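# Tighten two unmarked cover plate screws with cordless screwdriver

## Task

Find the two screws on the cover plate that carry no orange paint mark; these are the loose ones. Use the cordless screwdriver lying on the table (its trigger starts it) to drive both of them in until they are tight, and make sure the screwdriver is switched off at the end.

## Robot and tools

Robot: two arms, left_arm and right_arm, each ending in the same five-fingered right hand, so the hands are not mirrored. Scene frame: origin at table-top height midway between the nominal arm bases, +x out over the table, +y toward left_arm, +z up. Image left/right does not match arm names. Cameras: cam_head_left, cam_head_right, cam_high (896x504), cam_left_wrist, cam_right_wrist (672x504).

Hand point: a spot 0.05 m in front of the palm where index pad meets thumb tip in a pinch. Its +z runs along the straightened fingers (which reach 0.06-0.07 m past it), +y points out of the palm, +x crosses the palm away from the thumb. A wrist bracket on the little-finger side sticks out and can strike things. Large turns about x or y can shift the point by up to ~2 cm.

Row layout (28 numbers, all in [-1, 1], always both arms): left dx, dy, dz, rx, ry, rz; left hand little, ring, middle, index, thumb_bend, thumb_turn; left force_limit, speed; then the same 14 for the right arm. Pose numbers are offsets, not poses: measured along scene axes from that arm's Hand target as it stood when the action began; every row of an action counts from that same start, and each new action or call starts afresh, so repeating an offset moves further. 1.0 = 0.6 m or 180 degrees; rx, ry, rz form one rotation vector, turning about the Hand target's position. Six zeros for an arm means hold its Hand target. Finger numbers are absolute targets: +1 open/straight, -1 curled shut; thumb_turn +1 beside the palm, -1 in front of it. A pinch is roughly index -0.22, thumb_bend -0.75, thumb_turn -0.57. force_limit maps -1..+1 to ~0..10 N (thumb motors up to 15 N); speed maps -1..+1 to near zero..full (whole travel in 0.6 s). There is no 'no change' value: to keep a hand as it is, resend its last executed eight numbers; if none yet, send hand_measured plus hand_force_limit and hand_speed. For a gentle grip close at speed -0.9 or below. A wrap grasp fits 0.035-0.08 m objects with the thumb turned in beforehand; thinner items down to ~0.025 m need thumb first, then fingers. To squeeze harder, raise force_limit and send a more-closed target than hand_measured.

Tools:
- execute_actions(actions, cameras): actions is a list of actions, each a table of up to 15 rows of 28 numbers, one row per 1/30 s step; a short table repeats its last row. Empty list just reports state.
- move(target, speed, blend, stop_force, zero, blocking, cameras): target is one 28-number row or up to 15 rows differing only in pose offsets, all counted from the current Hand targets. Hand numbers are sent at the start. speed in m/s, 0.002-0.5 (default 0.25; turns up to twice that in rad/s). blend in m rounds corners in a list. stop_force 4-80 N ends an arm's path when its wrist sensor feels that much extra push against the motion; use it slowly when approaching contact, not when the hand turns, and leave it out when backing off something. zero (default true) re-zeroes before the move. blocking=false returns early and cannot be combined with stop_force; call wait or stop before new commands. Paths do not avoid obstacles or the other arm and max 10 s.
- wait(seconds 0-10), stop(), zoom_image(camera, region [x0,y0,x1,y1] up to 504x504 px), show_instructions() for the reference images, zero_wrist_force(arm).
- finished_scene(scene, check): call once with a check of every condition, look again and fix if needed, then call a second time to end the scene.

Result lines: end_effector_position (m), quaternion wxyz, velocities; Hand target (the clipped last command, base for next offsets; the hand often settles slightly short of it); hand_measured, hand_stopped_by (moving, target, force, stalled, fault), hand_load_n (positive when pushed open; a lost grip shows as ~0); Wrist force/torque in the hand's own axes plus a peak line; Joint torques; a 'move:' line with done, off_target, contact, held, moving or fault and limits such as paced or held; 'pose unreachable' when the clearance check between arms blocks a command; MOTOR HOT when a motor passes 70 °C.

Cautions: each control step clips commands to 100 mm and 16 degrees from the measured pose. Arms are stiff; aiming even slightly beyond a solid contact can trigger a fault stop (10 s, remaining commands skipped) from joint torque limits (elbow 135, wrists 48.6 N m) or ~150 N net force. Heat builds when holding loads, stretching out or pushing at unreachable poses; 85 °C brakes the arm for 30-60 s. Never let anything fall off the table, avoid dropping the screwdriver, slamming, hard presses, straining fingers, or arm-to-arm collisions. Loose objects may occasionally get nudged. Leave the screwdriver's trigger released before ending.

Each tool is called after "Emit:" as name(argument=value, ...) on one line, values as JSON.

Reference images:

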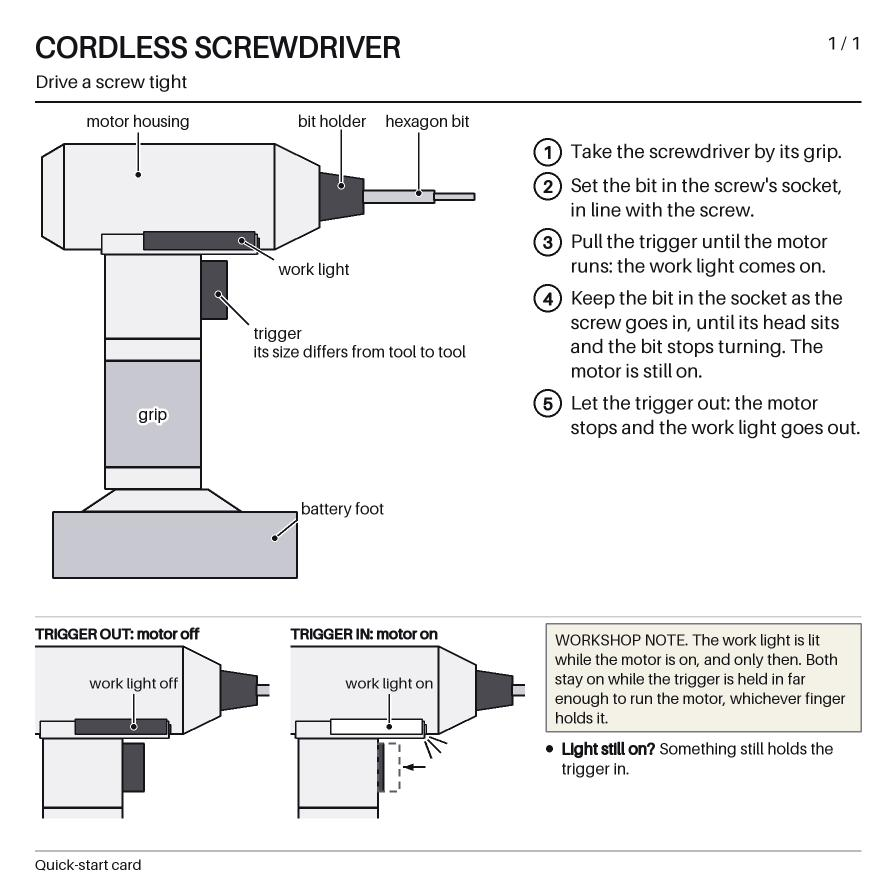

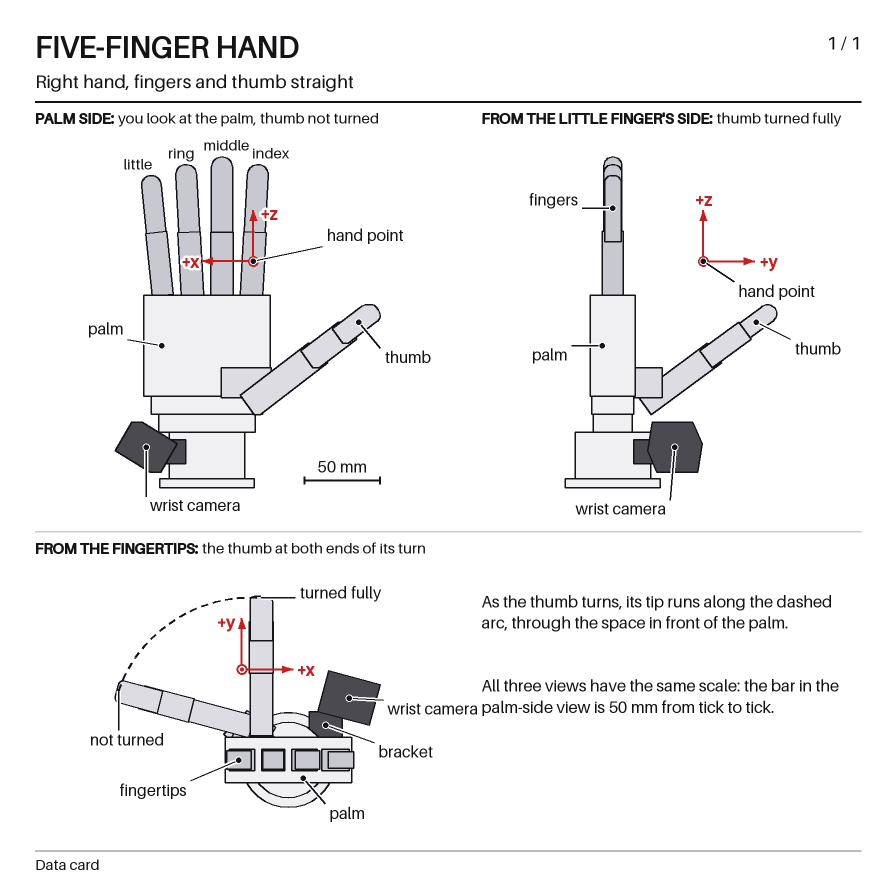

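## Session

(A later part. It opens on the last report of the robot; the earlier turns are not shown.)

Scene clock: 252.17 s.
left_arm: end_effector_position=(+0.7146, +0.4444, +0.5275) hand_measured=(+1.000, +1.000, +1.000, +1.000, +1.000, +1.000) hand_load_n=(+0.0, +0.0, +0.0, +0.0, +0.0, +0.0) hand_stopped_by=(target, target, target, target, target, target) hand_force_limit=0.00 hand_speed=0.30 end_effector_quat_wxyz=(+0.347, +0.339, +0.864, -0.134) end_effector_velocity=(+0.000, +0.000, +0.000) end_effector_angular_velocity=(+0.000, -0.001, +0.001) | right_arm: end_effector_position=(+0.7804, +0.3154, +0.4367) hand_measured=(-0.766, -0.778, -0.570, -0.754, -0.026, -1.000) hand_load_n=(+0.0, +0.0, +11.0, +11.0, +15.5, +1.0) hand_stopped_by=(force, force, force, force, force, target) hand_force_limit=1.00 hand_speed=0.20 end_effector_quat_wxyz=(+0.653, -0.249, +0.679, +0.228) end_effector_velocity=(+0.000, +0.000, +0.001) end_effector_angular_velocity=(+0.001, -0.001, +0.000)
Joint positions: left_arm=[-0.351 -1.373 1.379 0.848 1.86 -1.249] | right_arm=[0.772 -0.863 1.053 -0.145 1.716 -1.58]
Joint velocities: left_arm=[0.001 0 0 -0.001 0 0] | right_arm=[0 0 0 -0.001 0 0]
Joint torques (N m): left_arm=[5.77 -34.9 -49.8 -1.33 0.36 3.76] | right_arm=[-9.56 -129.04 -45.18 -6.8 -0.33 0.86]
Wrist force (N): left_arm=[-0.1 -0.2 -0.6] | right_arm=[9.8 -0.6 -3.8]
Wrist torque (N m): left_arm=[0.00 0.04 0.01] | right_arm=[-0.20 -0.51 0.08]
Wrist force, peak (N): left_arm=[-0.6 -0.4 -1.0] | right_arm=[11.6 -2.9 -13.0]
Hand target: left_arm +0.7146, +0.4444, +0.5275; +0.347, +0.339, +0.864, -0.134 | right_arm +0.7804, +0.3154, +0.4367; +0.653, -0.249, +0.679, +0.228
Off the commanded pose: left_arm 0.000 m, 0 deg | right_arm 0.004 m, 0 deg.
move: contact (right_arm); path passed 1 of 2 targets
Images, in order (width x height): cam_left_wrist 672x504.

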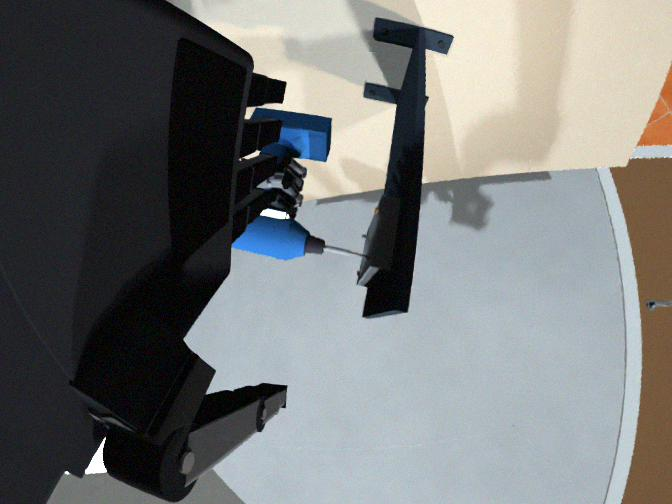

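Emit:
move(target=[[0,0,0,0,0,0,1,1,1,1,1,1,0,0.3,-0.00057,-0.00082,0.0005,0,0,0,-1,-1,-0.97,-0.95,-0.97,-1,1,0.2],[0,0,0,0,0,0,1,1,1,1,1,1,0,0.3,0.00028,0.00041,0.0005,0,0,0,-1,-1,-0.97,-0.95,-0.97,-1,1,0.2],[0,0,0,0,0,0,1,1,1,1,1,1,0,0.3,-0.00002,-0.0012,0.0005,0,0,0,-1,-1,-0.97,-0.95,-0.97,-1,1,0.2],[0,0,0,0,0,0,1,1,1,1,1,1,0,0.3,0.00083,0.00003,0.0005,0,0,0,-1,-1,-0.97,-0.95,-0.97,-1,1,0.2],[0,0,0,0,0,0,1,1,1,1,1,1,0,0.3,-0.00002,-0.0012,0.00117,0,0,0,-1,-1,-0.97,-0.95,-0.97,-1,1,0.2],[0,0,0,0,0,0,1,1,1,1,1,1,0,0.3,0.00083,0.00003,0.00117,0,0,0,-1,-1,-0.97,-0.95,-0.97,-1,1,0.2],[0,0,0,0,0,0,1,1,1,1,1,1,0,0.3,-0.00057,-0.00082,0.00117,0,0,0,-1,-1,-0.97,-0.95,-0.97,-1,1,0.2],[0,0,0,0,0,0,1,1,1,1,1,1,0,0.3,0.00028,0.00041,0.00117,0,0,0,-1,-1,-0.97,-0.95,-0.97,-1,1,0.2],[0,0,0,0,0,0,1,1,1,1,1,1,0,0.3,-0.00112,-0.00044,0.00117,0,0,0,-1,-1,-0.97,-0.95,-0.97,-1,1,0.2],[0,0,0,0,0,0,1,1,1,1,1,1,0,0.3,-0.00027,0.00079,0.00117,0,0,0,-1,-1,-0.97,-0.95,-0.97,-1,1,0.2],[0,0,0,0,0,0,1,1,1,1,1,1,0,0.3,-0.00112,-0.00044,0.00183,0,0,0,-1,-1,-0.97,-0.95,-0.97,-1,1,0.2],[0,0,0,0,0,0,1,1,1,1,1,1,0,0.3,-0.00027,0.00079,0.00183,0,0,0,-1,-1,-0.97,-0.95,-0.97,-1,1,0.2],[0,0,0,0,0,0,1,1,1,1,1,1,0,0.3,-0.00057,-0.00082,0.00183,0,0,0,-1,-1,-0.97,-0.95,-0.97,-1,1,0.2],[0,0,0,0,0,0,1,1,1,1,1,1,0,0.3,0.00028,0.00041,0.00183,0,0,0,-1,-1,-0.97,-0.95,-0.97,-1,1,0.2]], speed=[0.01,0.003,0.01,0.003,0.01,0.003,0.01,0.003,0.01,0.003,0.01,0.003,0.01,0.003], cameras=["cam_left_wrist"])

Emit:
zoom_image(camera="cam_left_wrist", region=[345, 236, 373, 264])

Scene clock: 257.17 s.
left_arm: end_effector_position=(+0.7146, +0.4444, +0.5275) hand_measured=(+1.000, +1.000, +1.000, +1.000, +1.000, +1.000) hand_load_n=(+0.0, +0.0, +0.0, +0.0, +0.0, +0.0) hand_stopped_by=(target, target, target, target, target, target) hand_force_limit=0.00 hand_speed=0.30 end_effector_quat_wxyz=(+0.347, +0.339, +0.864, -0.134) end_effector_velocity=(+0.000, +0.001, +0.000) end_effector_angular_velocity=(-0.001, +0.000, +0.002) | right_arm: end_effector_position=(+0.7806, +0.3156, +0.4379) hand_measured=(-0.766, -0.778, -0.570, -0.754, -0.026, -1.000) hand_load_n=(+0.0, +0.0, +11.0, +11.0, +15.5, +0.5) hand_stopped_by=(force, force, force, force, force, target) hand_force_limit=1.00 hand_speed=0.20 end_effector_quat_wxyz=(+0.653, -0.249, +0.679, +0.228) end_effector_velocity=(+0.000, +0.000, +0.000) end_effector_angular_velocity=(+0.000, +0.000, +0.000)
Joint positions: left_arm=[-0.351 -1.373 1.379 0.848 1.86 -1.249] | right_arm=[0.771 -0.863 1.051 -0.142 1.716 -1.58]
Joint velocities: left_arm=[0.001 0 0 -0.001 0 -0.002] | right_arm=[0 0 0 0 0 0]
Joint torques (N m): left_arm=[-0.06 -37.06 -47.12 -0.81 0.43 3.73] | right_arm=[-2.88 -110.79 -56.17 -4.09 1.26 0.96]
Wrist force (N): left_arm=[0.0 0.1 -0.8] | right_arm=[11.5 -4.0 -14.9]
Wrist torque (N m): left_arm=[0.06 0.04 0.02] | right_arm=[0.04 -0.93 0.26]
Wrist force, peak (N): left_arm=[-0.5 0.1 -1.2] | right_arm=[11.5 -4.0 -14.9]
Hand target: left_arm +0.7146, +0.4444, +0.5275; +0.347, +0.339, +0.864, -0.134 | right_arm +0.7806, +0.3156, +0.4378; +0.653, -0.249, +0.679, +0.228
Off the commanded pose: left_arm 0.000 m, 0 deg | right_arm 0.000 m, 0 deg.
move: done
Images, in order (width x height): cam_left_wrist 672x504.

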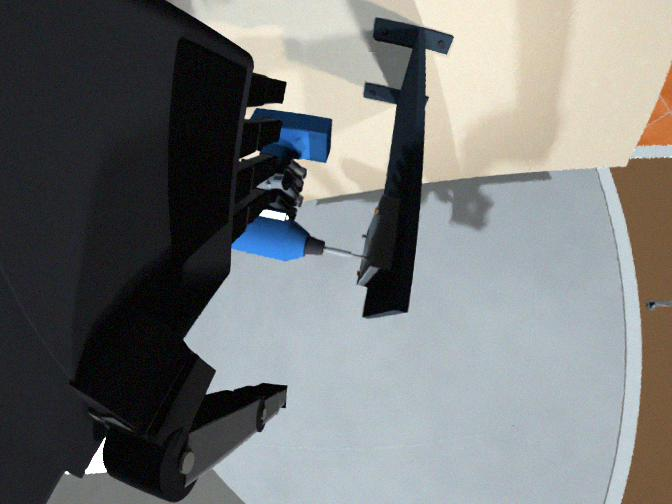

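Scaled by 18.000 from the camera's 672x504 image, which has a finer 960x720 frame.

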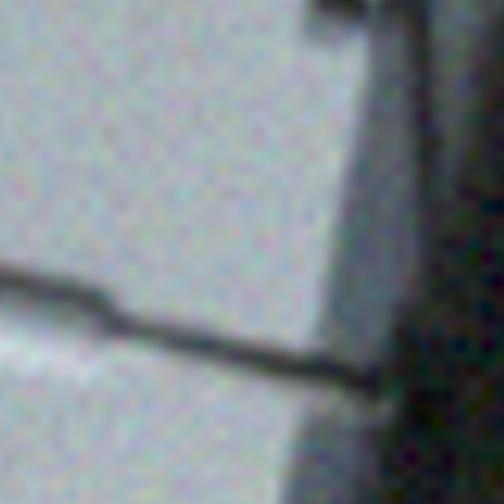

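Emit:
move(target=[[-0.0887,0.063,0.042,0,0,0,1,1,1,1,1,1,0,0.3,0,0,0,0,0,0,-1,-1,-0.97,-0.95,-0.97,-1,1,0.2],[-0.0287,0.053,0.132,0.09,0.1,0,1,1,1,1,1,1,0,0.3,0,0,0,0,0,0,-1,-1,-0.97,-0.95,-0.97,-1,1,0.2],[0.0708,-0.046,0.1545,0.1894,0.2032,0,1,1,1,1,1,1,0,0.3,0,0,0,0,0,0,-1,-1,-0.97,-0.95,-0.97,-1,1,0.2]], blend=[0.02,0.03,0], speed=0.2, cameras=["cam_left_wrist"])

Emit:
zoom_image(camera="cam_left_wrist", region=[330, 264, 358, 292])

Emit:
zoom_image(camera="cam_left_wrist", region=[340, 272, 358, 290])

Scene clock: 261.27 s.
left_arm: end_effector_position=(+0.7570, +0.4167, +0.6196) hand_measured=(+1.000, +1.000, +1.000, +1.000, +1.000, +1.000) hand_load_n=(+0.0, -0.5, +0.0, +0.0, +0.0, +0.0) hand_stopped_by=(target, target, target, target, target, target) hand_force_limit=0.00 hand_speed=0.30 end_effector_quat_wxyz=(-0.050, +0.366, +0.929, +0.023) end_effector_velocity=(+0.000, +0.001, +0.000) end_effector_angular_velocity=(+0.001, +0.000, +0.001) | right_arm: end_effector_position=(+0.7806, +0.3156, +0.4378) hand_measured=(-0.766, -0.778, -0.570, -0.754, -0.026, -1.000) hand_load_n=(+0.0, +0.0, +11.0, +11.5, +15.5, +0.5) hand_stopped_by=(force, force, force, force, force, target) hand_force_limit=1.00 hand_speed=0.20 end_effector_quat_wxyz=(+0.653, -0.249, +0.679, +0.228) end_effector_velocity=(+0.000, +0.000, +0.000) end_effector_angular_velocity=(+0.000, +0.000, +0.000)
Joint positions: left_arm=[-0.471 -0.786 0.311 2.149 1.532 -1.258] | right_arm=[0.772 -0.863 1.051 -0.143 1.716 -1.58]
Joint velocities: left_arm=[0 0 0 0.001 -0.001 0] | right_arm=[0 0 0 0 0 0]
Joint torques (N m): left_arm=[2.68 -83.23 -38.52 4.22 -0.8 3.66] | right_arm=[11.87 -105.4 -50.74 -6.85 1.4 -0.52]
Wrist force (N): left_arm=[1.3 -1.0 -0.6] | right_arm=[11.4 -4.1 -15.1]
Wrist torque (N m): left_arm=[-0.05 -0.26 0.18] | right_arm=[0.02 -0.92 0.25]
Wrist force, peak (N): left_arm=[1.8 -1.3 -0.7] | right_arm=[11.6 -4.1 -15.5]
Hand target: left_arm +0.7570, +0.4168, +0.6196; -0.050, +0.366, +0.929, +0.023 | right_arm +0.7806, +0.3156, +0.4378; +0.653, -0.249, +0.679, +0.228
Off the commanded pose: left_arm 0.001 m, 0 deg | right_arm 0.000 m, 0 deg.
move: done
Images, in order (width x height): cam_left_wrist 672x504.

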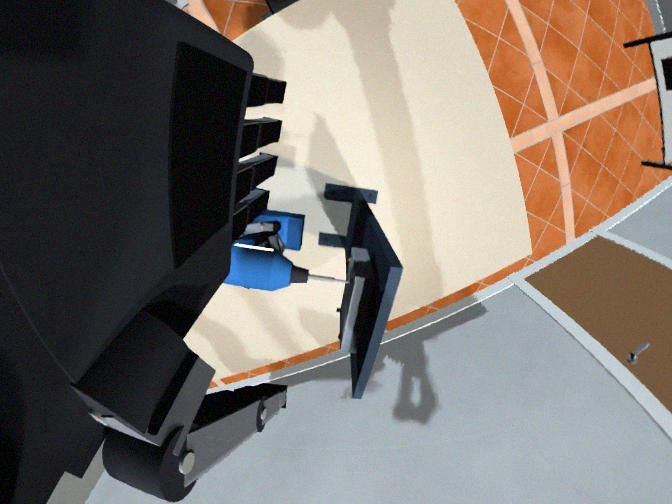

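Scaled by 18.000 from the camera's 672x504 image, which has a finer 960x720 frame.

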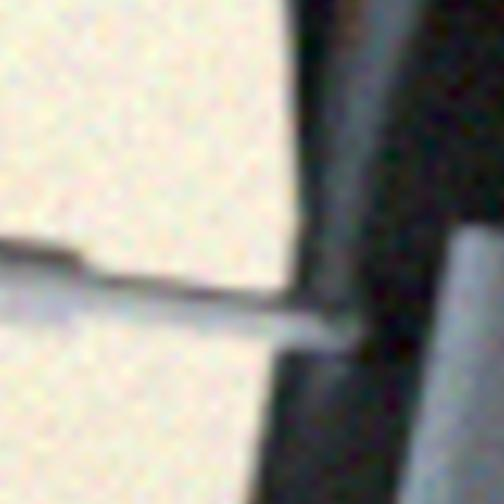

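Scaled by 28.000 from the camera's 672x504 image, which has a finer 960x720 frame.

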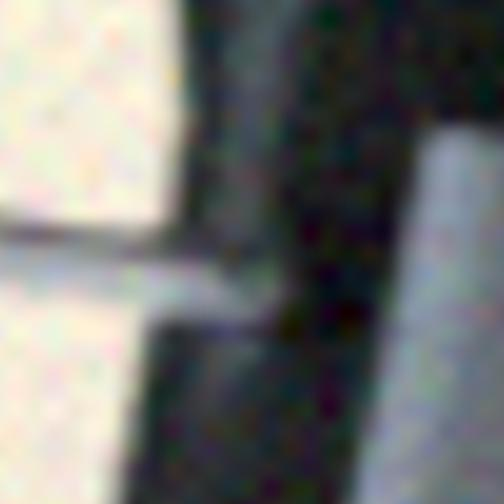

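Emit:
move(target=[[0,0,0,0,0,0,1,1,1,1,1,1,0,0.3,-0.00149,-0.00099,0,0,0,0,-1,-1,-0.97,-0.95,-0.97,-1,1,0.2],[0,0,0,0,0,0,1,1,1,1,1,1,0,0.3,-0.00065,0.00028,0,0,0,0,-1,-1,-0.97,-0.95,-0.97,-1,1,0.2],[0,0,0,0,0,0,1,1,1,1,1,1,0,0.3,-0.00203,-0.0006,0,0,0,0,-1,-1,-0.97,-0.95,-0.97,-1,1,0.2],[0,0,0,0,0,0,1,1,1,1,1,1,0,0.3,-0.00119,0.00067,0,0,0,0,-1,-1,-0.97,-0.95,-0.97,-1,1,0.2],[0,0,0,0,0,0,1,1,1,1,1,1,0,0.3,-0.00258,-0.00022,0,0,0,0,-1,-1,-0.97,-0.95,-0.97,-1,1,0.2],[0,0,0,0,0,0,1,1,1,1,1,1,0,0.3,-0.00174,0.00105,0,0,0,0,-1,-1,-0.97,-0.95,-0.97,-1,1,0.2],[0,0,0,0,0,0,1,1,1,1,1,1,0,0.3,-0.00312,0.00016,0,0,0,0,-1,-1,-0.97,-0.95,-0.97,-1,1,0.2],[0,0,0,0,0,0,1,1,1,1,1,1,0,0.3,-0.00228,0.00143,0,0,0,0,-1,-1,-0.97,-0.95,-0.97,-1,1,0.2],[0,0,0,0,0,0,1,1,1,1,1,1,0,0.3,-0.00258,-0.00022,-0.00067,0,0,0,-1,-1,-0.97,-0.95,-0.97,-1,1,0.2],[0,0,0,0,0,0,1,1,1,1,1,1,0,0.3,-0.00174,0.00105,-0.00067,0,0,0,-1,-1,-0.97,-0.95,-0.97,-1,1,0.2],[0,0,0,0,0,0,1,1,1,1,1,1,0,0.3,-0.00203,-0.0006,-0.00067,0,0,0,-1,-1,-0.97,-0.95,-0.97,-1,1,0.2],[0,0,0,0,0,0,1,1,1,1,1,1,0,0.3,-0.00119,0.00067,-0.00067,0,0,0,-1,-1,-0.97,-0.95,-0.97,-1,1,0.2],[0,0,0,0,0,0,1,1,1,1,1,1,0,0.3,-0.00258,-0.00022,0.0005,0,0,0,-1,-1,-0.97,-0.95,-0.97,-1,1,0.2],[0,0,0,0,0,0,1,1,1,1,1,1,0,0.3,-0.00174,0.00105,0.0005,0,0,0,-1,-1,-0.97,-0.95,-0.97,-1,1,0.2]], speed=[0.01,0.003,0.01,0.003,0.01,0.003,0.01,0.003,0.01,0.003,0.01,0.003,0.01,0.003], cameras=["cam_left_wrist"])

Emit:
zoom_image(camera="cam_left_wrist", region=[330, 264, 358, 292])

Scene clock: 265.10 s.
left_arm: end_effector_position=(+0.7570, +0.4168, +0.6196) hand_measured=(+1.000, +1.000, +1.000, +1.000, +1.000, +1.000) hand_load_n=(+0.0, +0.0, +0.0, +0.0, +0.0, +0.0) hand_stopped_by=(target, target, target, target, target, target) hand_force_limit=0.00 hand_speed=0.30 end_effector_quat_wxyz=(-0.050, +0.366, +0.929, +0.023) end_effector_velocity=(+0.000, +0.000, +0.000) end_effector_angular_velocity=(+0.000, -0.001, +0.001) | right_arm: end_effector_position=(+0.7795, +0.3162, +0.4382) hand_measured=(-0.766, -0.778, -0.570, -0.754, -0.026, -1.000) hand_load_n=(+0.0, +0.0, +11.0, +11.0, +15.5, +1.0) hand_stopped_by=(force, force, force, force, force, target) hand_force_limit=1.00 hand_speed=0.20 end_effector_quat_wxyz=(+0.653, -0.249, +0.679, +0.228) end_effector_velocity=(+0.000, +0.000, +0.000) end_effector_angular_velocity=(+0.000, +0.000, +0.000)
Joint positions: left_arm=[-0.471 -0.786 0.311 2.149 1.532 -1.258] | right_arm=[0.773 -0.863 1.05 -0.142 1.717 -1.58]
Joint velocities: left_arm=[0 0 0 -0.001 0 -0.001] | right_arm=[0 0 0 0 0 0]
Joint torques (N m): left_arm=[6.46 -102.2 -24.5 2.36 -1.93 4.13] | right_arm=[14.36 -111.27 -56.17 -4.29 1.93 -0.2]
Wrist force (N): left_arm=[1.4 -0.9 -0.6] | right_arm=[11.2 -3.5 -13.3]
Wrist torque (N m): left_arm=[-0.04 -0.28 0.20] | right_arm=[0.05 -0.83 0.23]
Wrist force, peak (N): left_arm=[1.7 -1.3 -0.9] | right_arm=[11.4 -3.9 -15.4]
Hand target: left_arm +0.7570, +0.4168, +0.6196; -0.050, +0.366, +0.929, +0.023 | right_arm +0.7795, +0.3162, +0.4381; +0.653, -0.249, +0.679, +0.228
Off the commanded pose: left_arm 0.000 m, 0 deg | right_arm 0.000 m, 0 deg.
move: done
Images, in order (width x height): cam_left_wrist 672x504.

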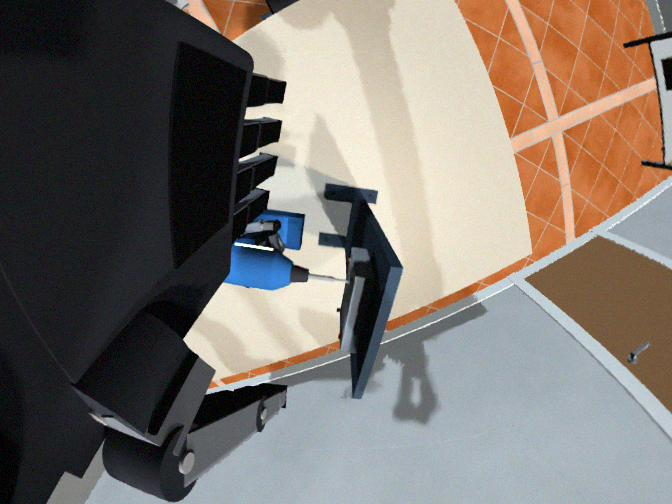

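Scaled by 18.000 from the camera's 672x504 image, which has a finer 960x720 frame.

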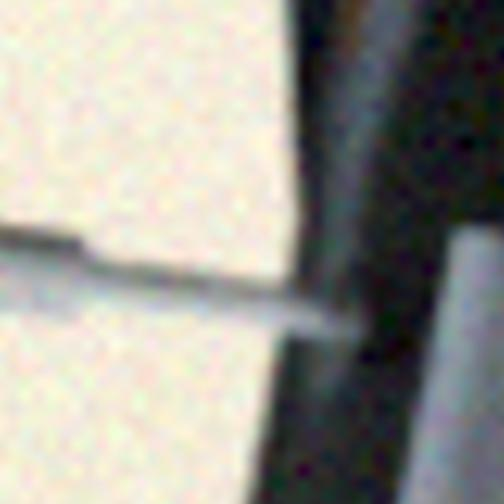

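Emit:
move(target=[[0,0,0,0,0,0,1,1,1,1,1,1,0,0.3,-0.00039,-0.00094,0.001,0,0,0,-1,-1,-0.97,-0.95,-0.97,-1,1,0.2],[0,0,0,0,0,0,1,1,1,1,1,1,0,0.3,0.00018,-0.00012,0.001,0,0,0,-1,-1,-0.97,-0.95,-0.97,-1,1,0.2],[0,0,0,0,0,0,1,1,1,1,1,1,0,0.3,-0.00039,-0.00094,0.00075,0,0,0,-1,-1,-0.97,-0.95,-0.97,-1,1,0.2],[0,0,0,0,0,0,1,1,1,1,1,1,0,0.3,0.00018,-0.00012,0.00075,0,0,0,-1,-1,-0.97,-0.95,-0.97,-1,1,0.2],[0,0,0,0,0,0,1,1,1,1,1,1,0,0.3,-0.00039,-0.00094,0.0005,0,0,0,-1,-1,-0.97,-0.95,-0.97,-1,1,0.2],[0,0,0,0,0,0,1,1,1,1,1,1,0,0.3,0.00018,-0.00012,0.0005,0,0,0,-1,-1,-0.97,-0.95,-0.97,-1,1,0.2],[0,0,0,0,0,0,1,1,1,1,1,1,0,0.3,-0.00039,-0.00094,0.00025,0,0,0,-1,-1,-0.97,-0.95,-0.97,-1,1,0.2],[0,0,0,0,0,0,1,1,1,1,1,1,0,0.3,0.00018,-0.00012,0.00025,0,0,0,-1,-1,-0.97,-0.95,-0.97,-1,1,0.2],[0,0,0,0,0,0,1,1,1,1,1,1,0,0.3,-0.00039,-0.00094,0,0,0,0,-1,-1,-0.97,-0.95,-0.97,-1,1,0.2],[0,0,0,0,0,0,1,1,1,1,1,1,0,0.3,0.00018,-0.00012,0,0,0,0,-1,-1,-0.97,-0.95,-0.97,-1,1,0.2],[0,0,0,0,0,0,1,1,1,1,1,1,0,0.3,-0.00039,-0.00094,-0.00025,0,0,0,-1,-1,-0.97,-0.95,-0.97,-1,1,0.2],[0,0,0,0,0,0,1,1,1,1,1,1,0,0.3,0.00018,-0.00012,-0.00025,0,0,0,-1,-1,-0.97,-0.95,-0.97,-1,1,0.2],[0,0,0,0,0,0,1,1,1,1,1,1,0,0.3,-0.00039,-0.00094,-0.0005,0,0,0,-1,-1,-0.97,-0.95,-0.97,-1,1,0.2],[0,0,0,0,0,0,1,1,1,1,1,1,0,0.3,0.00018,-0.00012,-0.0005,0,0,0,-1,-1,-0.97,-0.95,-0.97,-1,1,0.2]], speed=[0.01,0.004,0.01,0.004,0.01,0.004,0.01,0.004,0.01,0.004,0.01,0.004,0.01,0.004], cameras=[])

Emit:
move(target=[[0,0,0,0,0,0,1,1,1,1,1,1,0,0.3,-0.00057,-0.00082,-0.00025,0,0,0,-1,-1,-0.97,-0.95,-0.97,-1,1,0.2],[0,0,0,0,0,0,1,1,1,1,1,1,0,0.3,0,0,-0.00025,0,0,0,-1,-1,-0.97,-0.95,-0.97,-1,1,0.2],[0,0,0,0,0,0,1,1,1,1,1,1,0,0.3,-0.00057,-0.00082,-0.0005,0,0,0,-1,-1,-0.97,-0.95,-0.97,-1,1,0.2],[0,0,0,0,0,0,1,1,1,1,1,1,0,0.3,0,0,-0.0005,0,0,0,-1,-1,-0.97,-0.95,-0.97,-1,1,0.2],[0,0,0,0,0,0,1,1,1,1,1,1,0,0.3,-0.00057,-0.00082,-0.00075,0,0,0,-1,-1,-0.97,-0.95,-0.97,-1,1,0.2],[0,0,0,0,0,0,1,1,1,1,1,1,0,0.3,0,0,-0.00075,0,0,0,-1,-1,-0.97,-0.95,-0.97,-1,1,0.2],[0,0,0,0,0,0,1,1,1,1,1,1,0,0.3,-0.00057,-0.00082,-0.001,0,0,0,-1,-1,-0.97,-0.95,-0.97,-1,1,0.2],[0,0,0,0,0,0,1,1,1,1,1,1,0,0.3,0,0,-0.001,0,0,0,-1,-1,-0.97,-0.95,-0.97,-1,1,0.2],[0,0,0,0,0,0,1,1,1,1,1,1,0,0.3,-0.00057,-0.00082,-0.00125,0,0,0,-1,-1,-0.97,-0.95,-0.97,-1,1,0.2],[0,0,0,0,0,0,1,1,1,1,1,1,0,0.3,0,0,-0.00125,0,0,0,-1,-1,-0.97,-0.95,-0.97,-1,1,0.2],[0,0,0,0,0,0,1,1,1,1,1,1,0,0.3,-0.00057,-0.00082,-0.0015,0,0,0,-1,-1,-0.97,-0.95,-0.97,-1,1,0.2],[0,0,0,0,0,0,1,1,1,1,1,1,0,0.3,0,0,-0.0015,0,0,0,-1,-1,-0.97,-0.95,-0.97,-1,1,0.2],[0,0,0,0,0,0,1,1,1,1,1,1,0,0.3,-0.00057,-0.00082,-0.00175,0,0,0,-1,-1,-0.97,-0.95,-0.97,-1,1,0.2],[0,0,0,0,0,0,1,1,1,1,1,1,0,0.3,0,0,-0.00175,0,0,0,-1,-1,-0.97,-0.95,-0.97,-1,1,0.2]], speed=[0.01,0.004,0.01,0.004,0.01,0.004,0.01,0.004,0.01,0.004,0.01,0.004,0.01,0.004], cameras=["cam_left_wrist"])

Emit:
zoom_image(camera="cam_left_wrist", region=[330, 264, 358, 292])

Scene clock: 267.93 s.
left_arm: end_effector_position=(+0.7570, +0.4168, +0.6196) hand_measured=(+1.000, +1.000, +1.000, +1.000, +1.000, +1.000) hand_load_n=(+0.0, +0.0, +0.0, +0.0, +0.0, +0.0) hand_stopped_by=(target, target, target, target, target, target) hand_force_limit=0.00 hand_speed=0.30 end_effector_quat_wxyz=(-0.050, +0.366, +0.929, +0.023) end_effector_velocity=(+0.000, -0.001, +0.000) end_effector_angular_velocity=(-0.001, +0.000, -0.002) | right_arm: end_effector_position=(+0.7797, +0.3161, +0.4379) hand_measured=(-0.766, -0.778, -0.570, -0.754, -0.026, -1.000) hand_load_n=(+0.0, +0.0, +10.5, +11.0, +15.5, +0.5) hand_stopped_by=(force, force, force, force, force, target) hand_force_limit=1.00 hand_speed=0.20 end_effector_quat_wxyz=(+0.653, -0.249, +0.679, +0.228) end_effector_velocity=(+0.000, +0.000, +0.002) end_effector_angular_velocity=(+0.001, -0.001, +0.000)
Joint positions: left_arm=[-0.471 -0.786 0.311 2.149 1.532 -1.258] | right_arm=[0.773 -0.863 1.051 -0.143 1.717 -1.58]
Joint velocities: left_arm=[-0.001 0 0 0 0.001 0.002] | right_arm=[0 -0.001 0 0 0 0]
Joint torques (N m): left_arm=[8.94 -102.69 -28.18 3.4 -1.73 3.94] | right_arm=[-0.67 -113.38 -55.78 -3.33 0.64 0.21]
Wrist force (N): left_arm=[1.9 -1.2 -0.6] | right_arm=[10.9 -3.8 -13.2]
Wrist torque (N m): left_arm=[-0.09 -0.36 0.21] | right_arm=[-0.02 -0.81 0.21]
Wrist force, peak (N): left_arm=[1.9 -1.0 -1.0] | right_arm=[11.0 -3.7 -13.8]
Hand target: left_arm +0.7570, +0.4168, +0.6196; -0.050, +0.366, +0.929, +0.023 | right_arm +0.7796, +0.3162, +0.4378; +0.653, -0.249, +0.679, +0.228
Off the commanded pose: left_arm 0.000 m, 0 deg | right_arm 0.000 m, 0 deg.
move: done
No camera images: "cameras" was empty.

Scene clock: 269.67 s.
left_arm: end_effector_position=(+0.7570, +0.4168, +0.6196) hand_measured=(+1.000, +1.000, +1.000, +1.000, +1.000, +1.000) hand_load_n=(+0.0, +0.0, +0.0, +0.0, +0.0, +0.0) hand_stopped_by=(target, target, target, target, target, target) hand_force_limit=0.00 hand_speed=0.30 end_effector_quat_wxyz=(-0.050, +0.366, +0.929, +0.023) end_effector_velocity=(+0.000, +0.000, +0.000) end_effector_angular_velocity=(+0.000, -0.001, +0.001) | right_arm: end_effector_position=(+0.7797, +0.3161, +0.4368) hand_measured=(-0.766, -0.778, -0.570, -0.754, -0.026, -1.000) hand_load_n=(+0.0, +0.0, +11.0, +11.5, +15.5, +1.0) hand_stopped_by=(force, force, force, force, force, target) hand_force_limit=1.00 hand_speed=0.20 end_effector_quat_wxyz=(+0.653, -0.249, +0.679, +0.228) end_effector_velocity=(+0.001, +0.001, -0.003) end_effector_angular_velocity=(-0.001, +0.001, +0.000)
Joint positions: left_arm=[-0.471 -0.786 0.311 2.149 1.532 -1.258] | right_arm=[0.773 -0.863 1.052 -0.144 1.717 -1.58]
Joint velocities: left_arm=[0 0 0 -0.001 0 0] | right_arm=[0 0.003 0 -0.001 0 0]
Joint torques (N m): left_arm=[7.92 -101.27 -28.8 4.83 -1.3 3.27] | right_arm=[13.18 -113.73 -55.75 -3.33 1.05 -0.28]
Wrist force (N): left_arm=[1.8 -0.7 -0.6] | right_arm=[11.0 -3.3 -13.4]
Wrist torque (N m): left_arm=[-0.02 -0.35 0.23] | right_arm=[0.01 -0.81 0.21]
Wrist force, peak (N): left_arm=[2.0 -1.4 -0.3] | right_arm=[11.0 -3.3 -13.4]
Hand target: left_arm +0.7570, +0.4168, +0.6196; -0.050, +0.366, +0.929, +0.023 | right_arm +0.7796, +0.3162, +0.4368; +0.653, -0.249, +0.679, +0.228
Off the commanded pose: left_arm 0.000 m, 0 deg | right_arm 0.000 m, 0 deg.
move: done
Images, in order (width x height): cam_left_wrist 672x504.

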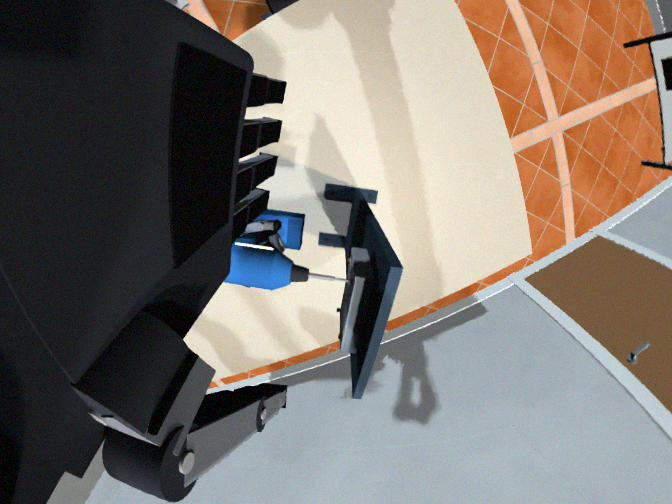

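Scaled by 18.000 from the camera's 672x504 image, which has a finer 960x720 frame.

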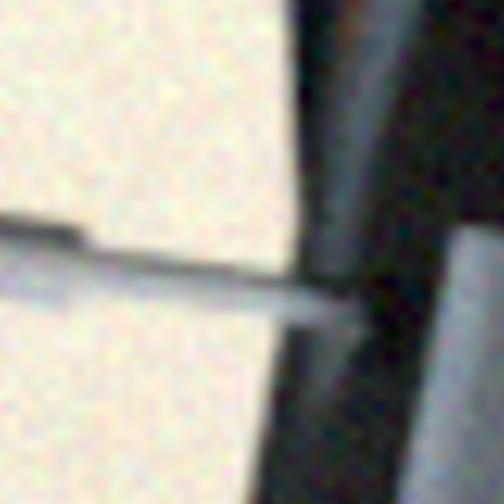

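Emit:
move(target=[[0,0,0,0,0,0,1,1,1,1,1,1,0,0.3,-0.0283,-0.0412,0,0,0,0,-1,-1,-0.97,-0.95,-0.97,-1,1,0.2],[0.1133,-0.08,-0.1033,0,0,0,1,1,1,1,1,1,0,0.3,0.085,-0.1212,-0.1033,0,0,0,-1,-1,-0.97,-0.95,-0.97,-1,1,0.2],[0.1133,-0.08,-0.1033,0,0,0,1,1,1,1,1,1,0,0.3,0.1034,-0.0944,-0.1033,0,0,0,-1,-1,-0.97,-0.95,-0.97,-1,1,0.2]], speed=[0.08,0.1,0.05], blend=[0.01,0.01,0], cameras=["cam_left_wrist","cam_high"])

Emit:
zoom_image(camera="cam_left_wrist", region=[300, 240, 400, 340])

Scene clock: 272.33 s.
left_arm: end_effector_position=(+0.8224, +0.3694, +0.5559) hand_measured=(+1.000, +1.000, +1.000, +1.000, +1.000, +1.000) hand_load_n=(+0.0, +0.0, +0.0, +0.0, +0.0, +0.5) hand_stopped_by=(target, target, target, target, target, target) hand_force_limit=0.00 hand_speed=0.30 end_effector_quat_wxyz=(-0.018, +0.373, +0.927, +0.035) end_effector_velocity=(+0.000, +0.000, +0.000) end_effector_angular_velocity=(+0.000, +0.000, +0.000) | right_arm: end_effector_position=(+0.8416, +0.2596, +0.3747) hand_measured=(-0.766, -0.778, -0.570, -0.754, -0.026, -1.000) hand_load_n=(+0.0, +0.0, +11.5, +11.0, +15.5, +1.0) hand_stopped_by=(force, force, force, force, force, target) hand_force_limit=1.00 hand_speed=0.20 end_effector_quat_wxyz=(+0.653, -0.249, +0.679, +0.228) end_effector_velocity=(+0.000, +0.000, +0.000) end_effector_angular_velocity=(+0.001, +0.000, +0.000)
Joint positions: left_arm=[-0.496 -0.583 0.034 2.161 1.505 -1.269] | right_arm=[0.684 -0.856 1.153 -0.252 1.628 -1.584]
Joint velocities: left_arm=[0 0 0 0 0 0] | right_arm=[0 0 0 -0.001 0 0]
Joint torques (N m): left_arm=[9.97 -113.25 -42.14 7 1.94 3.89] | right_arm=[3.75 -128.55 -43.49 -6.49 0.11 2.05]
Wrist force (N): left_arm=[1.7 -0.7 -0.6] | right_arm=[9.9 -0.1 0.6]
Wrist torque (N m): left_arm=[0.00 -0.32 0.18] | right_arm=[-0.22 -0.37 0.06]
Wrist force, peak (N): left_arm=[2.2 -0.9 -0.9] | right_arm=[11.3 -3.1 -13.7]
Hand target: left_arm +0.8248, +0.3687, +0.5575; -0.050, +0.366, +0.929, +0.023 | right_arm +0.8417, +0.2596, +0.3748; +0.653, -0.249, +0.679, +0.228
Off the commanded pose: left_arm 0.003 m, 4 deg | right_arm 0.000 m, 0 deg.
elbow stopped short (left arm): the move would have taken joint 3 (elbow) straighter than the controller allows.
move: off_target (left_arm); blend cut to 0.0098 m at target 2
Images, in order (width x height): cam_high 896x504, cam_left_wrist 672x504.

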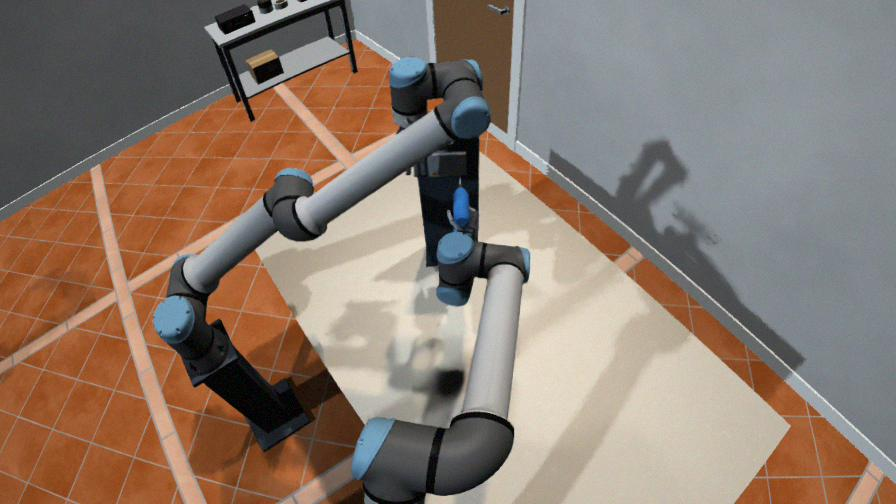

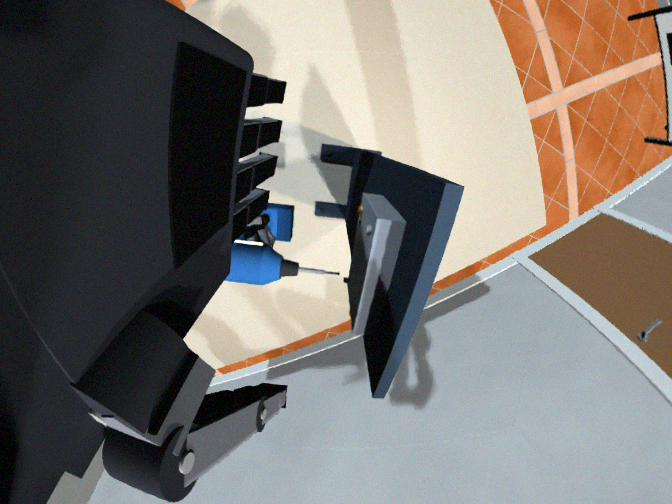

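Scaled by 5.040 from the camera's 672x504 image, which has a finer 960x720 frame.

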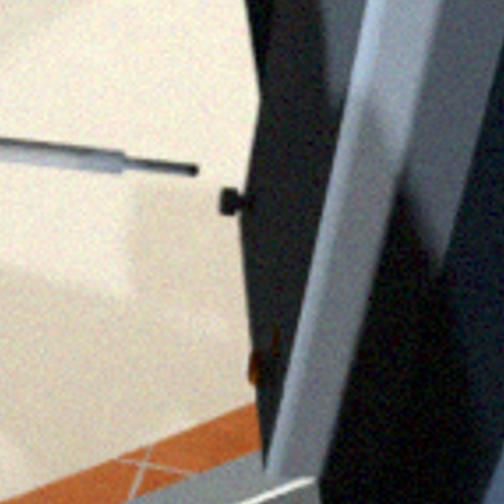

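Emit:
zoom_image(camera="cam_left_wrist", region=[326, 264, 354, 292])

Scaled by 18.000 from the camera's 672x504 image, which has a finer 960x720 frame.

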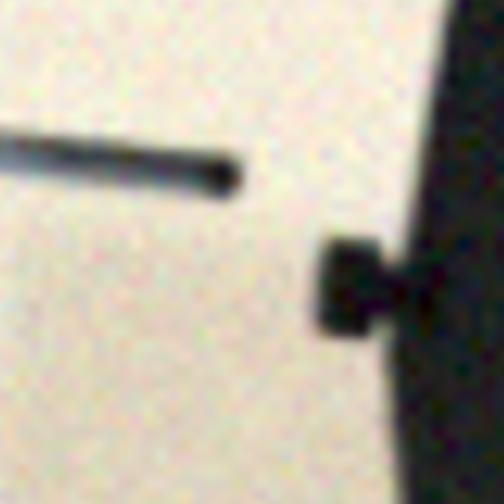

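Emit:
move(target=[[-0.1,0.1,-0.03,-0.09,-0.1,0,1,1,1,1,1,1,0,0.3,0.00819,-0.00574,0,0,0,0,-1,-1,-0.97,-0.95,-0.97,-1,1,0.2],[-0.1595,0.109,-0.1125,-0.1894,-0.2032,0,1,1,1,1,1,1,0,0.3,0.00819,-0.00574,0,0,0,0,-1,-1,-0.97,-0.95,-0.97,-1,1,0.2],[-0.0708,0.046,-0.1545,-0.1894,-0.2032,0,1,1,1,1,1,1,0,0.3,0.00819,-0.00574,0,0,0,0,-1,-1,-0.97,-0.95,-0.97,-1,1,0.2]], blend=[0.03,0.02,0], speed=0.2, cameras=["cam_left_wrist"])

Emit:
zoom_image(camera="cam_left_wrist", region=[320, 215, 390, 285])

Scene clock: 275.60 s.
left_arm: end_effector_position=(+0.7823, +0.3963, +0.4655) hand_measured=(+1.000, +1.000, +1.000, +1.000, +1.000, +1.000) hand_load_n=(+0.0, +0.0, +0.0, +0.0, +0.0, +0.0) hand_stopped_by=(target, target, target, target, target, target) hand_force_limit=0.00 hand_speed=0.30 end_effector_quat_wxyz=(+0.347, +0.339, +0.864, -0.134) end_effector_velocity=(+0.000, +0.001, +0.000) end_effector_angular_velocity=(+0.000, +0.000, +0.001) | right_arm: end_effector_position=(+0.8466, +0.2562, +0.3748) hand_measured=(-0.766, -0.778, -0.570, -0.754, -0.026, -1.000) hand_load_n=(+0.0, +0.0, +11.0, +11.0, +15.5, +1.0) hand_stopped_by=(force, force, force, force, force, target) hand_force_limit=1.00 hand_speed=0.20 end_effector_quat_wxyz=(+0.653, -0.249, +0.679, +0.228) end_effector_velocity=(+0.000, +0.000, +0.000) end_effector_angular_velocity=(+0.000, +0.000, +0.000)
Joint positions: left_arm=[-0.388 -1.247 1.326 0.767 1.835 -1.278] | right_arm=[0.678 -0.856 1.152 -0.252 1.622 -1.584]
Joint velocities: left_arm=[0.001 0 0 0.001 0 0] | right_arm=[0 0 0 0 0 0]
Joint torques (N m): left_arm=[6.73 -51.25 -33.24 4.81 2.09 3.3] | right_arm=[2.18 -109.46 -49.45 -3.97 0.81 -1.56]
Wrist force (N): left_arm=[-0.3 -0.2 -0.7] | right_arm=[9.4 -0.1 0.5]
Wrist torque (N m): left_arm=[0.00 0.05 0.00] | right_arm=[-0.23 -0.29 0.03]
Wrist force, peak (N): left_arm=[2.1 -1.3 -0.2] | right_arm=[10.4 0.0 0.6]
Hand target: left_arm +0.7824, +0.3963, +0.4654; +0.347, +0.339, +0.864, -0.134 | right_arm +0.8466, +0.2562, +0.3748; +0.653, -0.249, +0.679, +0.228
Off the commanded pose: left_arm 0.001 m, 0 deg | right_arm 0.000 m, 0 deg.
move: done
Images, in order (width x height): cam_left_wrist 672x504.

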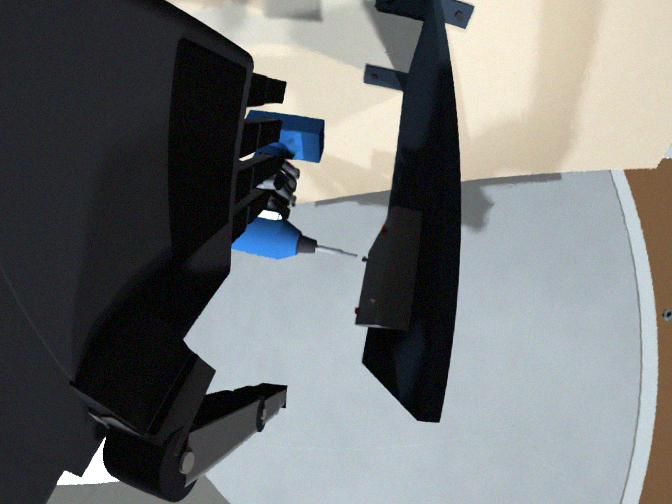

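Scaled by 7.200 from the camera's 672x504 image, which has a finer 960x720 frame.

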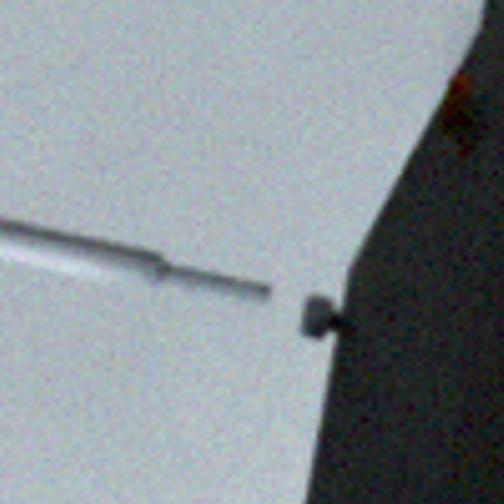

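Emit:
zoom_image(camera="cam_left_wrist", region=[344, 242, 372, 270])

Emit:
zoom_image(camera="cam_left_wrist", region=[346, 285, 386, 325])

Scaled by 18.000 from the camera's 672x504 image, which has a finer 960x720 frame.

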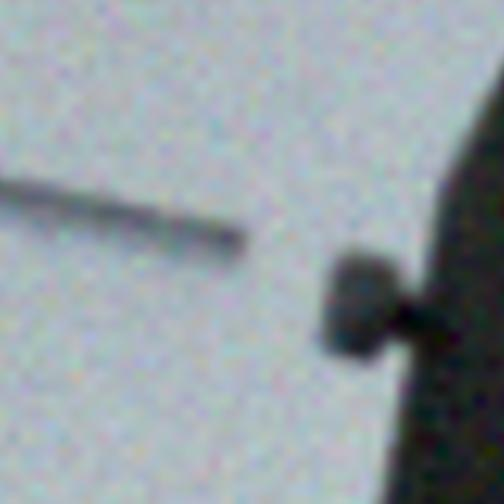

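Scaled by 12.600 from the camera's 672x504 image, which has a finer 960x720 frame.

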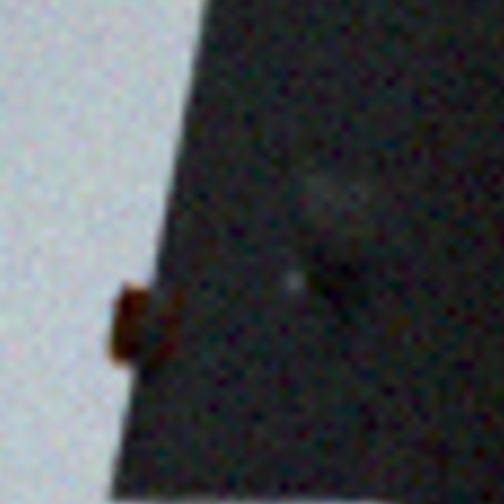

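Emit:
move(target=[0,0,0,0,0,0,1,1,1,1,1,1,0,0.3,0.00137,-0.00096,0.00342,0,0,0,-1,-1,-0.97,-0.95,-0.97,-1,1,0.2], speed=0.03, cameras=["cam_left_wrist"])

Emit:
zoom_image(camera="cam_left_wrist", region=[344, 242, 372, 270])

Scene clock: 276.67 s.
left_arm: end_effector_position=(+0.7824, +0.3963, +0.4654) hand_measured=(+1.000, +1.000, +1.000, +1.000, +1.000, +1.000) hand_load_n=(+0.0, +0.5, +0.0, +0.0, +0.0, +0.0) hand_stopped_by=(target, target, target, target, target, target) hand_force_limit=0.00 hand_speed=0.30 end_effector_quat_wxyz=(+0.347, +0.339, +0.864, -0.134) end_effector_velocity=(+0.000, +0.000, +0.000) end_effector_angular_velocity=(+0.000, +0.000, +0.001) | right_arm: end_effector_position=(+0.8474, +0.2556, +0.3769) hand_measured=(-0.766, -0.778, -0.570, -0.754, -0.026, -1.000) hand_load_n=(+0.0, +0.0, +11.0, +11.0, +15.5, +1.5) hand_stopped_by=(force, force, force, force, force, target) hand_force_limit=1.00 hand_speed=0.20 end_effector_quat_wxyz=(+0.653, -0.249, +0.679, +0.228) end_effector_velocity=(+0.000, +0.000, +0.002) end_effector_angular_velocity=(+0.001, -0.002, +0.000)
Joint positions: left_arm=[-0.388 -1.247 1.326 0.767 1.835 -1.277] | right_arm=[0.677 -0.857 1.15 -0.249 1.621 -1.584]
Joint velocities: left_arm=[0 0 0 0 0 -0.001] | right_arm=[0 -0.001 0 -0.001 0 0]
Joint torques (N m): left_arm=[12.08 -43.72 -32.94 4.25 2.25 4.05] | right_arm=[-12.21 -126.76 -52.45 -3.44 -1.28 -1.58]
Wrist force (N): left_arm=[-0.2 -0.2 -0.4] | right_arm=[9.7 0.1 0.7]
Wrist torque (N m): left_arm=[-0.01 0.02 0.01] | right_arm=[-0.21 -0.33 0.05]
Wrist force, peak (N): left_arm=[-0.6 -0.2 -1.0] | right_arm=[10.2 -0.3 0.5]
Hand target: left_arm +0.7824, +0.3963, +0.4654; +0.347, +0.339, +0.864, -0.134 | right_arm +0.8474, +0.2556, +0.3768; +0.653, -0.249, +0.679, +0.228
Off the commanded pose: left_arm 0.000 m, 0 deg | right_arm 0.000 m, 0 deg.
move: done
Images, in order (width x height): cam_left_wrist 672x504.

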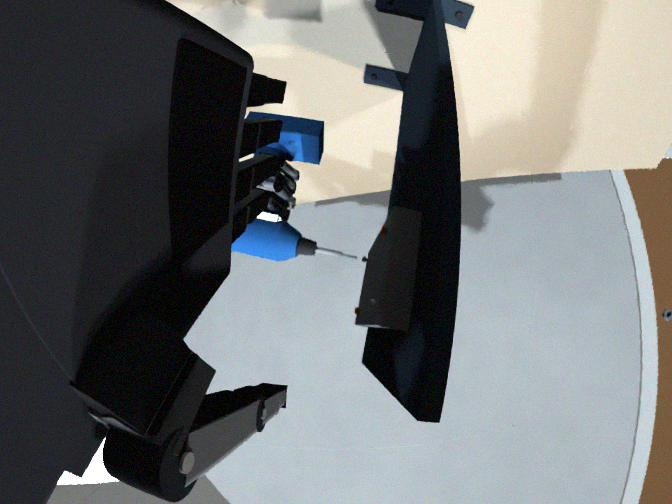

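Scaled by 18.000 from the camera's 672x504 image, which has a finer 960x720 frame.

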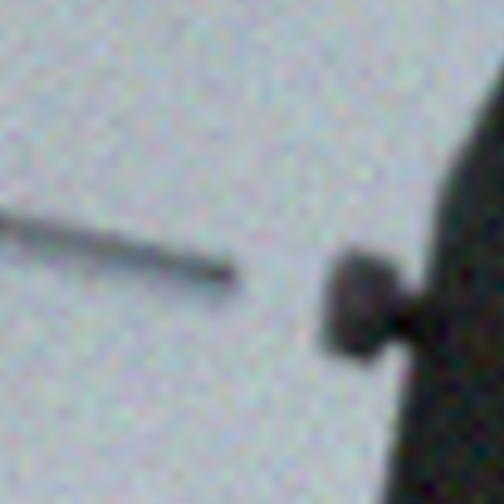

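Emit:
move(target=[[-0.0887,0.063,0.042,0,0,0,1,1,1,1,1,1,0,0.3,0,0,0,0,0,0,-1,-1,-0.97,-0.95,-0.97,-1,1,0.2],[-0.0287,0.053,0.132,0.09,0.1,0,1,1,1,1,1,1,0,0.3,0,0,0,0,0,0,-1,-1,-0.97,-0.95,-0.97,-1,1,0.2],[0.0558,-0.036,0.1545,0.1894,0.2032,0,1,1,1,1,1,1,0,0.3,0,0,0,0,0,0,-1,-1,-0.97,-0.95,-0.97,-1,1,0.2]], blend=[0.02,0.03,0], speed=0.2, cameras=["cam_left_wrist"])

Emit:
zoom_image(camera="cam_left_wrist", region=[326, 260, 354, 288])

Scene clock: 279.97 s.
left_arm: end_effector_position=(+0.8138, +0.3751, +0.5563) hand_measured=(+1.000, +1.000, +1.000, +1.000, +1.000, +1.000) hand_load_n=(+0.0, +0.0, +0.0, +0.0, +0.0, +0.0) hand_stopped_by=(target, target, target, target, target, target) hand_force_limit=0.00 hand_speed=0.30 end_effector_quat_wxyz=(-0.038, +0.369, +0.928, +0.028) end_effector_velocity=(+0.000, +0.001, +0.001) end_effector_angular_velocity=(+0.002, +0.000, +0.000) | right_arm: end_effector_position=(+0.8474, +0.2556, +0.3768) hand_measured=(-0.766, -0.778, -0.570, -0.754, -0.026, -1.000) hand_load_n=(+0.0, +0.0, +11.0, +11.0, +15.5, +1.5) hand_stopped_by=(force, force, force, force, force, target) hand_force_limit=1.00 hand_speed=0.20 end_effector_quat_wxyz=(+0.653, -0.249, +0.679, +0.228) end_effector_velocity=(+0.000, +0.000, +0.000) end_effector_angular_velocity=(+0.000, +0.000, +0.000)
Joint positions: left_arm=[-0.49 -0.581 0.034 2.197 1.521 -1.272] | right_arm=[0.677 -0.857 1.15 -0.249 1.621 -1.584]
Joint velocities: left_arm=[0.001 0.001 -0.002 0.002 -0.002 0] | right_arm=[0 0 0 0 0 0]
Joint torques (N m): left_arm=[5.6 -77.27 -44.04 7.84 2.22 3.67] | right_arm=[-8.42 -125.65 -46.01 -5.46 0.85 -1.36]
Wrist force (N): left_arm=[1.3 -1.0 -0.6] | right_arm=[9.7 -0.3 0.5]
Wrist torque (N m): left_arm=[-0.06 -0.26 0.16] | right_arm=[-0.25 -0.33 0.04]
Wrist force, peak (N): left_arm=[0.4 0.0 -2.3] | right_arm=[10.4 -0.1 0.7]
Hand target: left_arm +0.8157, +0.3747, +0.5575; -0.050, +0.366, +0.929, +0.023 | right_arm +0.8474, +0.2556, +0.3768; +0.653, -0.249, +0.679, +0.228
Off the commanded pose: left_arm 0.003 m, 2 deg | right_arm 0.000 m, 0 deg.
elbow stopped short (left arm): the move would have taken joint 3 (elbow) straighter than the controller allows.
move: done
Images, in order (width x height): cam_left_wrist 672x504.

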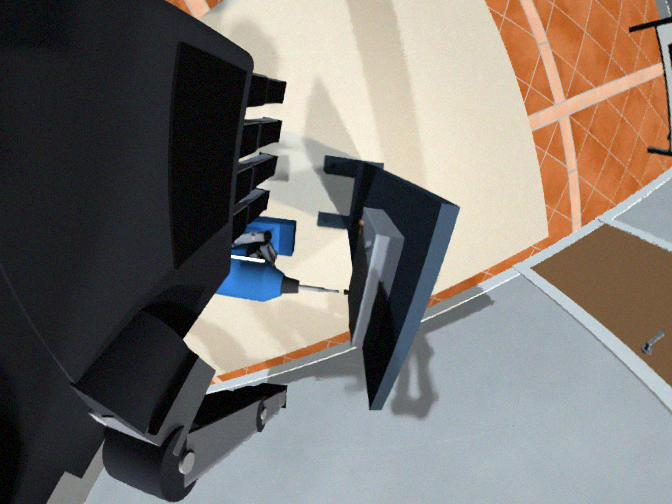

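Scaled by 18.000 from the camera's 672x504 image, which has a finer 960x720 frame.

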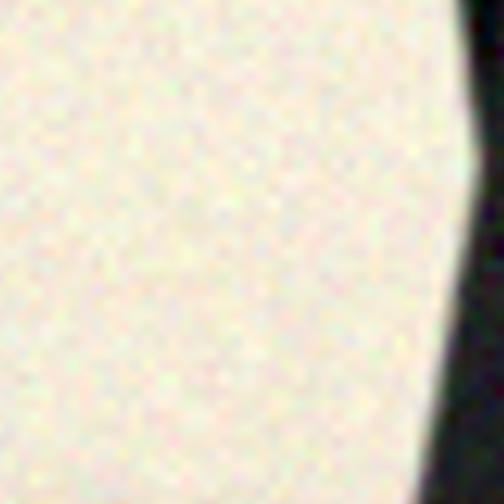

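Emit:
zoom_image(camera="cam_left_wrist", region=[328, 278, 356, 306])

Scaled by 18.000 from the camera's 672x504 image, which has a finer 960x720 frame.

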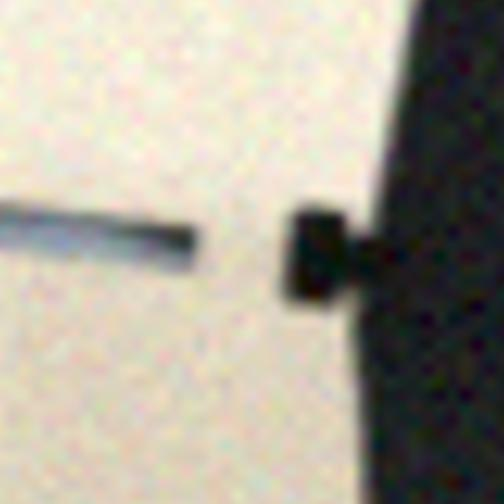

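Emit:
move(target=[[0,0,0,0,0,0,1,1,1,1,1,1,0,0.3,-0.00109,0.00077,0.00033,0,0,0,-1,-1,-0.97,-0.95,-0.97,-1,1,0.2],[0,0,0,0,0,0,1,1,1,1,1,1,0,0.3,0.00353,0.0075,0.00033,0,0,0,-1,-1,-0.97,-0.95,-0.97,-1,1,0.2],[0,0,0,0,0,0,1,1,1,1,1,1,0,0.3,0.0093,0.0159,0.00033,0,0,0,-1,-1,-0.97,-0.95,-0.97,-1,1,0.2]], speed=[0.02,0.02,0.006], stop_force=6, cameras=["cam_left_wrist"])

Emit:
zoom_image(camera="cam_left_wrist", region=[328, 278, 356, 306])

Scene clock: 282.53 s.
left_arm: end_effector_position=(+0.8138, +0.3752, +0.5562) hand_measured=(+1.000, +1.000, +1.000, +1.000, +1.000, +1.000) hand_load_n=(+0.0, +0.0, +0.0, +0.0, +0.0, +0.0) hand_stopped_by=(target, target, target, target, target, target) hand_force_limit=0.00 hand_speed=0.30 end_effector_quat_wxyz=(-0.038, +0.369, +0.928, +0.028) end_effector_velocity=(+0.000, +0.000, +0.001) end_effector_angular_velocity=(-0.001, -0.001, +0.000) | right_arm: end_effector_position=(+0.8503, +0.2613, +0.3771) hand_measured=(-0.766, -0.778, -0.570, -0.754, -0.026, -1.000) hand_load_n=(+0.0, +0.0, +11.0, +11.0, +15.5, +1.0) hand_stopped_by=(force, force, force, force, force, target) hand_force_limit=1.00 hand_speed=0.20 end_effector_quat_wxyz=(+0.653, -0.249, +0.679, +0.228) end_effector_velocity=(+0.000, +0.000, +0.000) end_effector_angular_velocity=(+0.000, -0.001, +0.000)
Joint positions: left_arm=[-0.49 -0.581 0.034 2.197 1.521 -1.272] | right_arm=[0.679 -0.846 1.131 -0.24 1.623 -1.584]
Joint velocities: left_arm=[0 -0.001 0 -0.001 0 0.001] | right_arm=[0 0 0 0 0 0]
Joint torques (N m): left_arm=[-12.3 -113.71 -41.38 7.15 0.5 3.55] | right_arm=[-8 -129.08 -45.78 -6.67 -0.58 0.87]
Wrist force (N): left_arm=[1.2 -0.9 -0.6] | right_arm=[10.4 -1.0 -3.4]
Wrist torque (N m): left_arm=[-0.03 -0.24 0.15] | right_arm=[-0.16 -0.49 0.09]
Wrist force, peak (N): left_arm=[1.6 -1.2 -0.8] | right_arm=[11.0 -3.0 -11.1]
Hand target: left_arm +0.8157, +0.3747, +0.5575; -0.050, +0.366, +0.929, +0.023 | right_arm +0.8503, +0.2612, +0.3771; +0.653, -0.249, +0.679, +0.228
Off the commanded pose: left_arm 0.002 m, 2 deg | right_arm 0.005 m, 0 deg.
elbow stopped short (left arm): the move would have taken joint 3 (elbow) straighter than the controller allows.
move: contact (right_arm)
Images, in order (width x height): cam_left_wrist 672x504.

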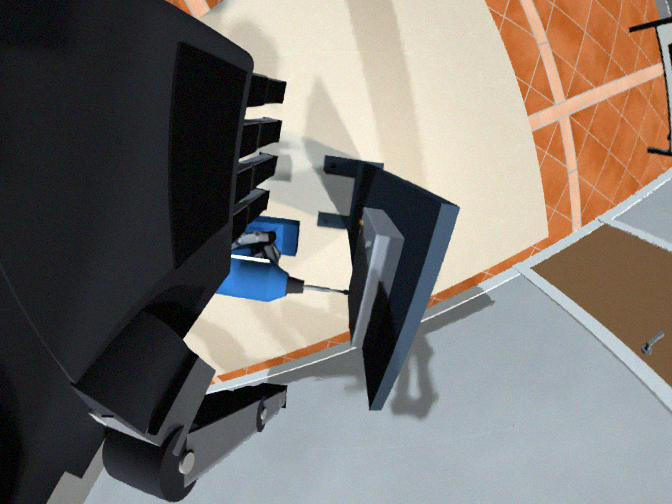

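Scaled by 18.000 from the camera's 672x504 image, which has a finer 960x720 frame.

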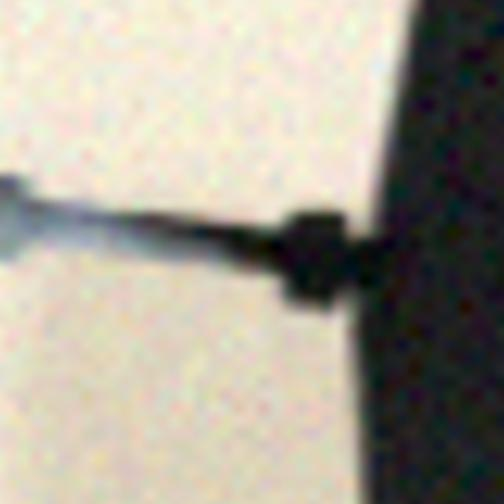

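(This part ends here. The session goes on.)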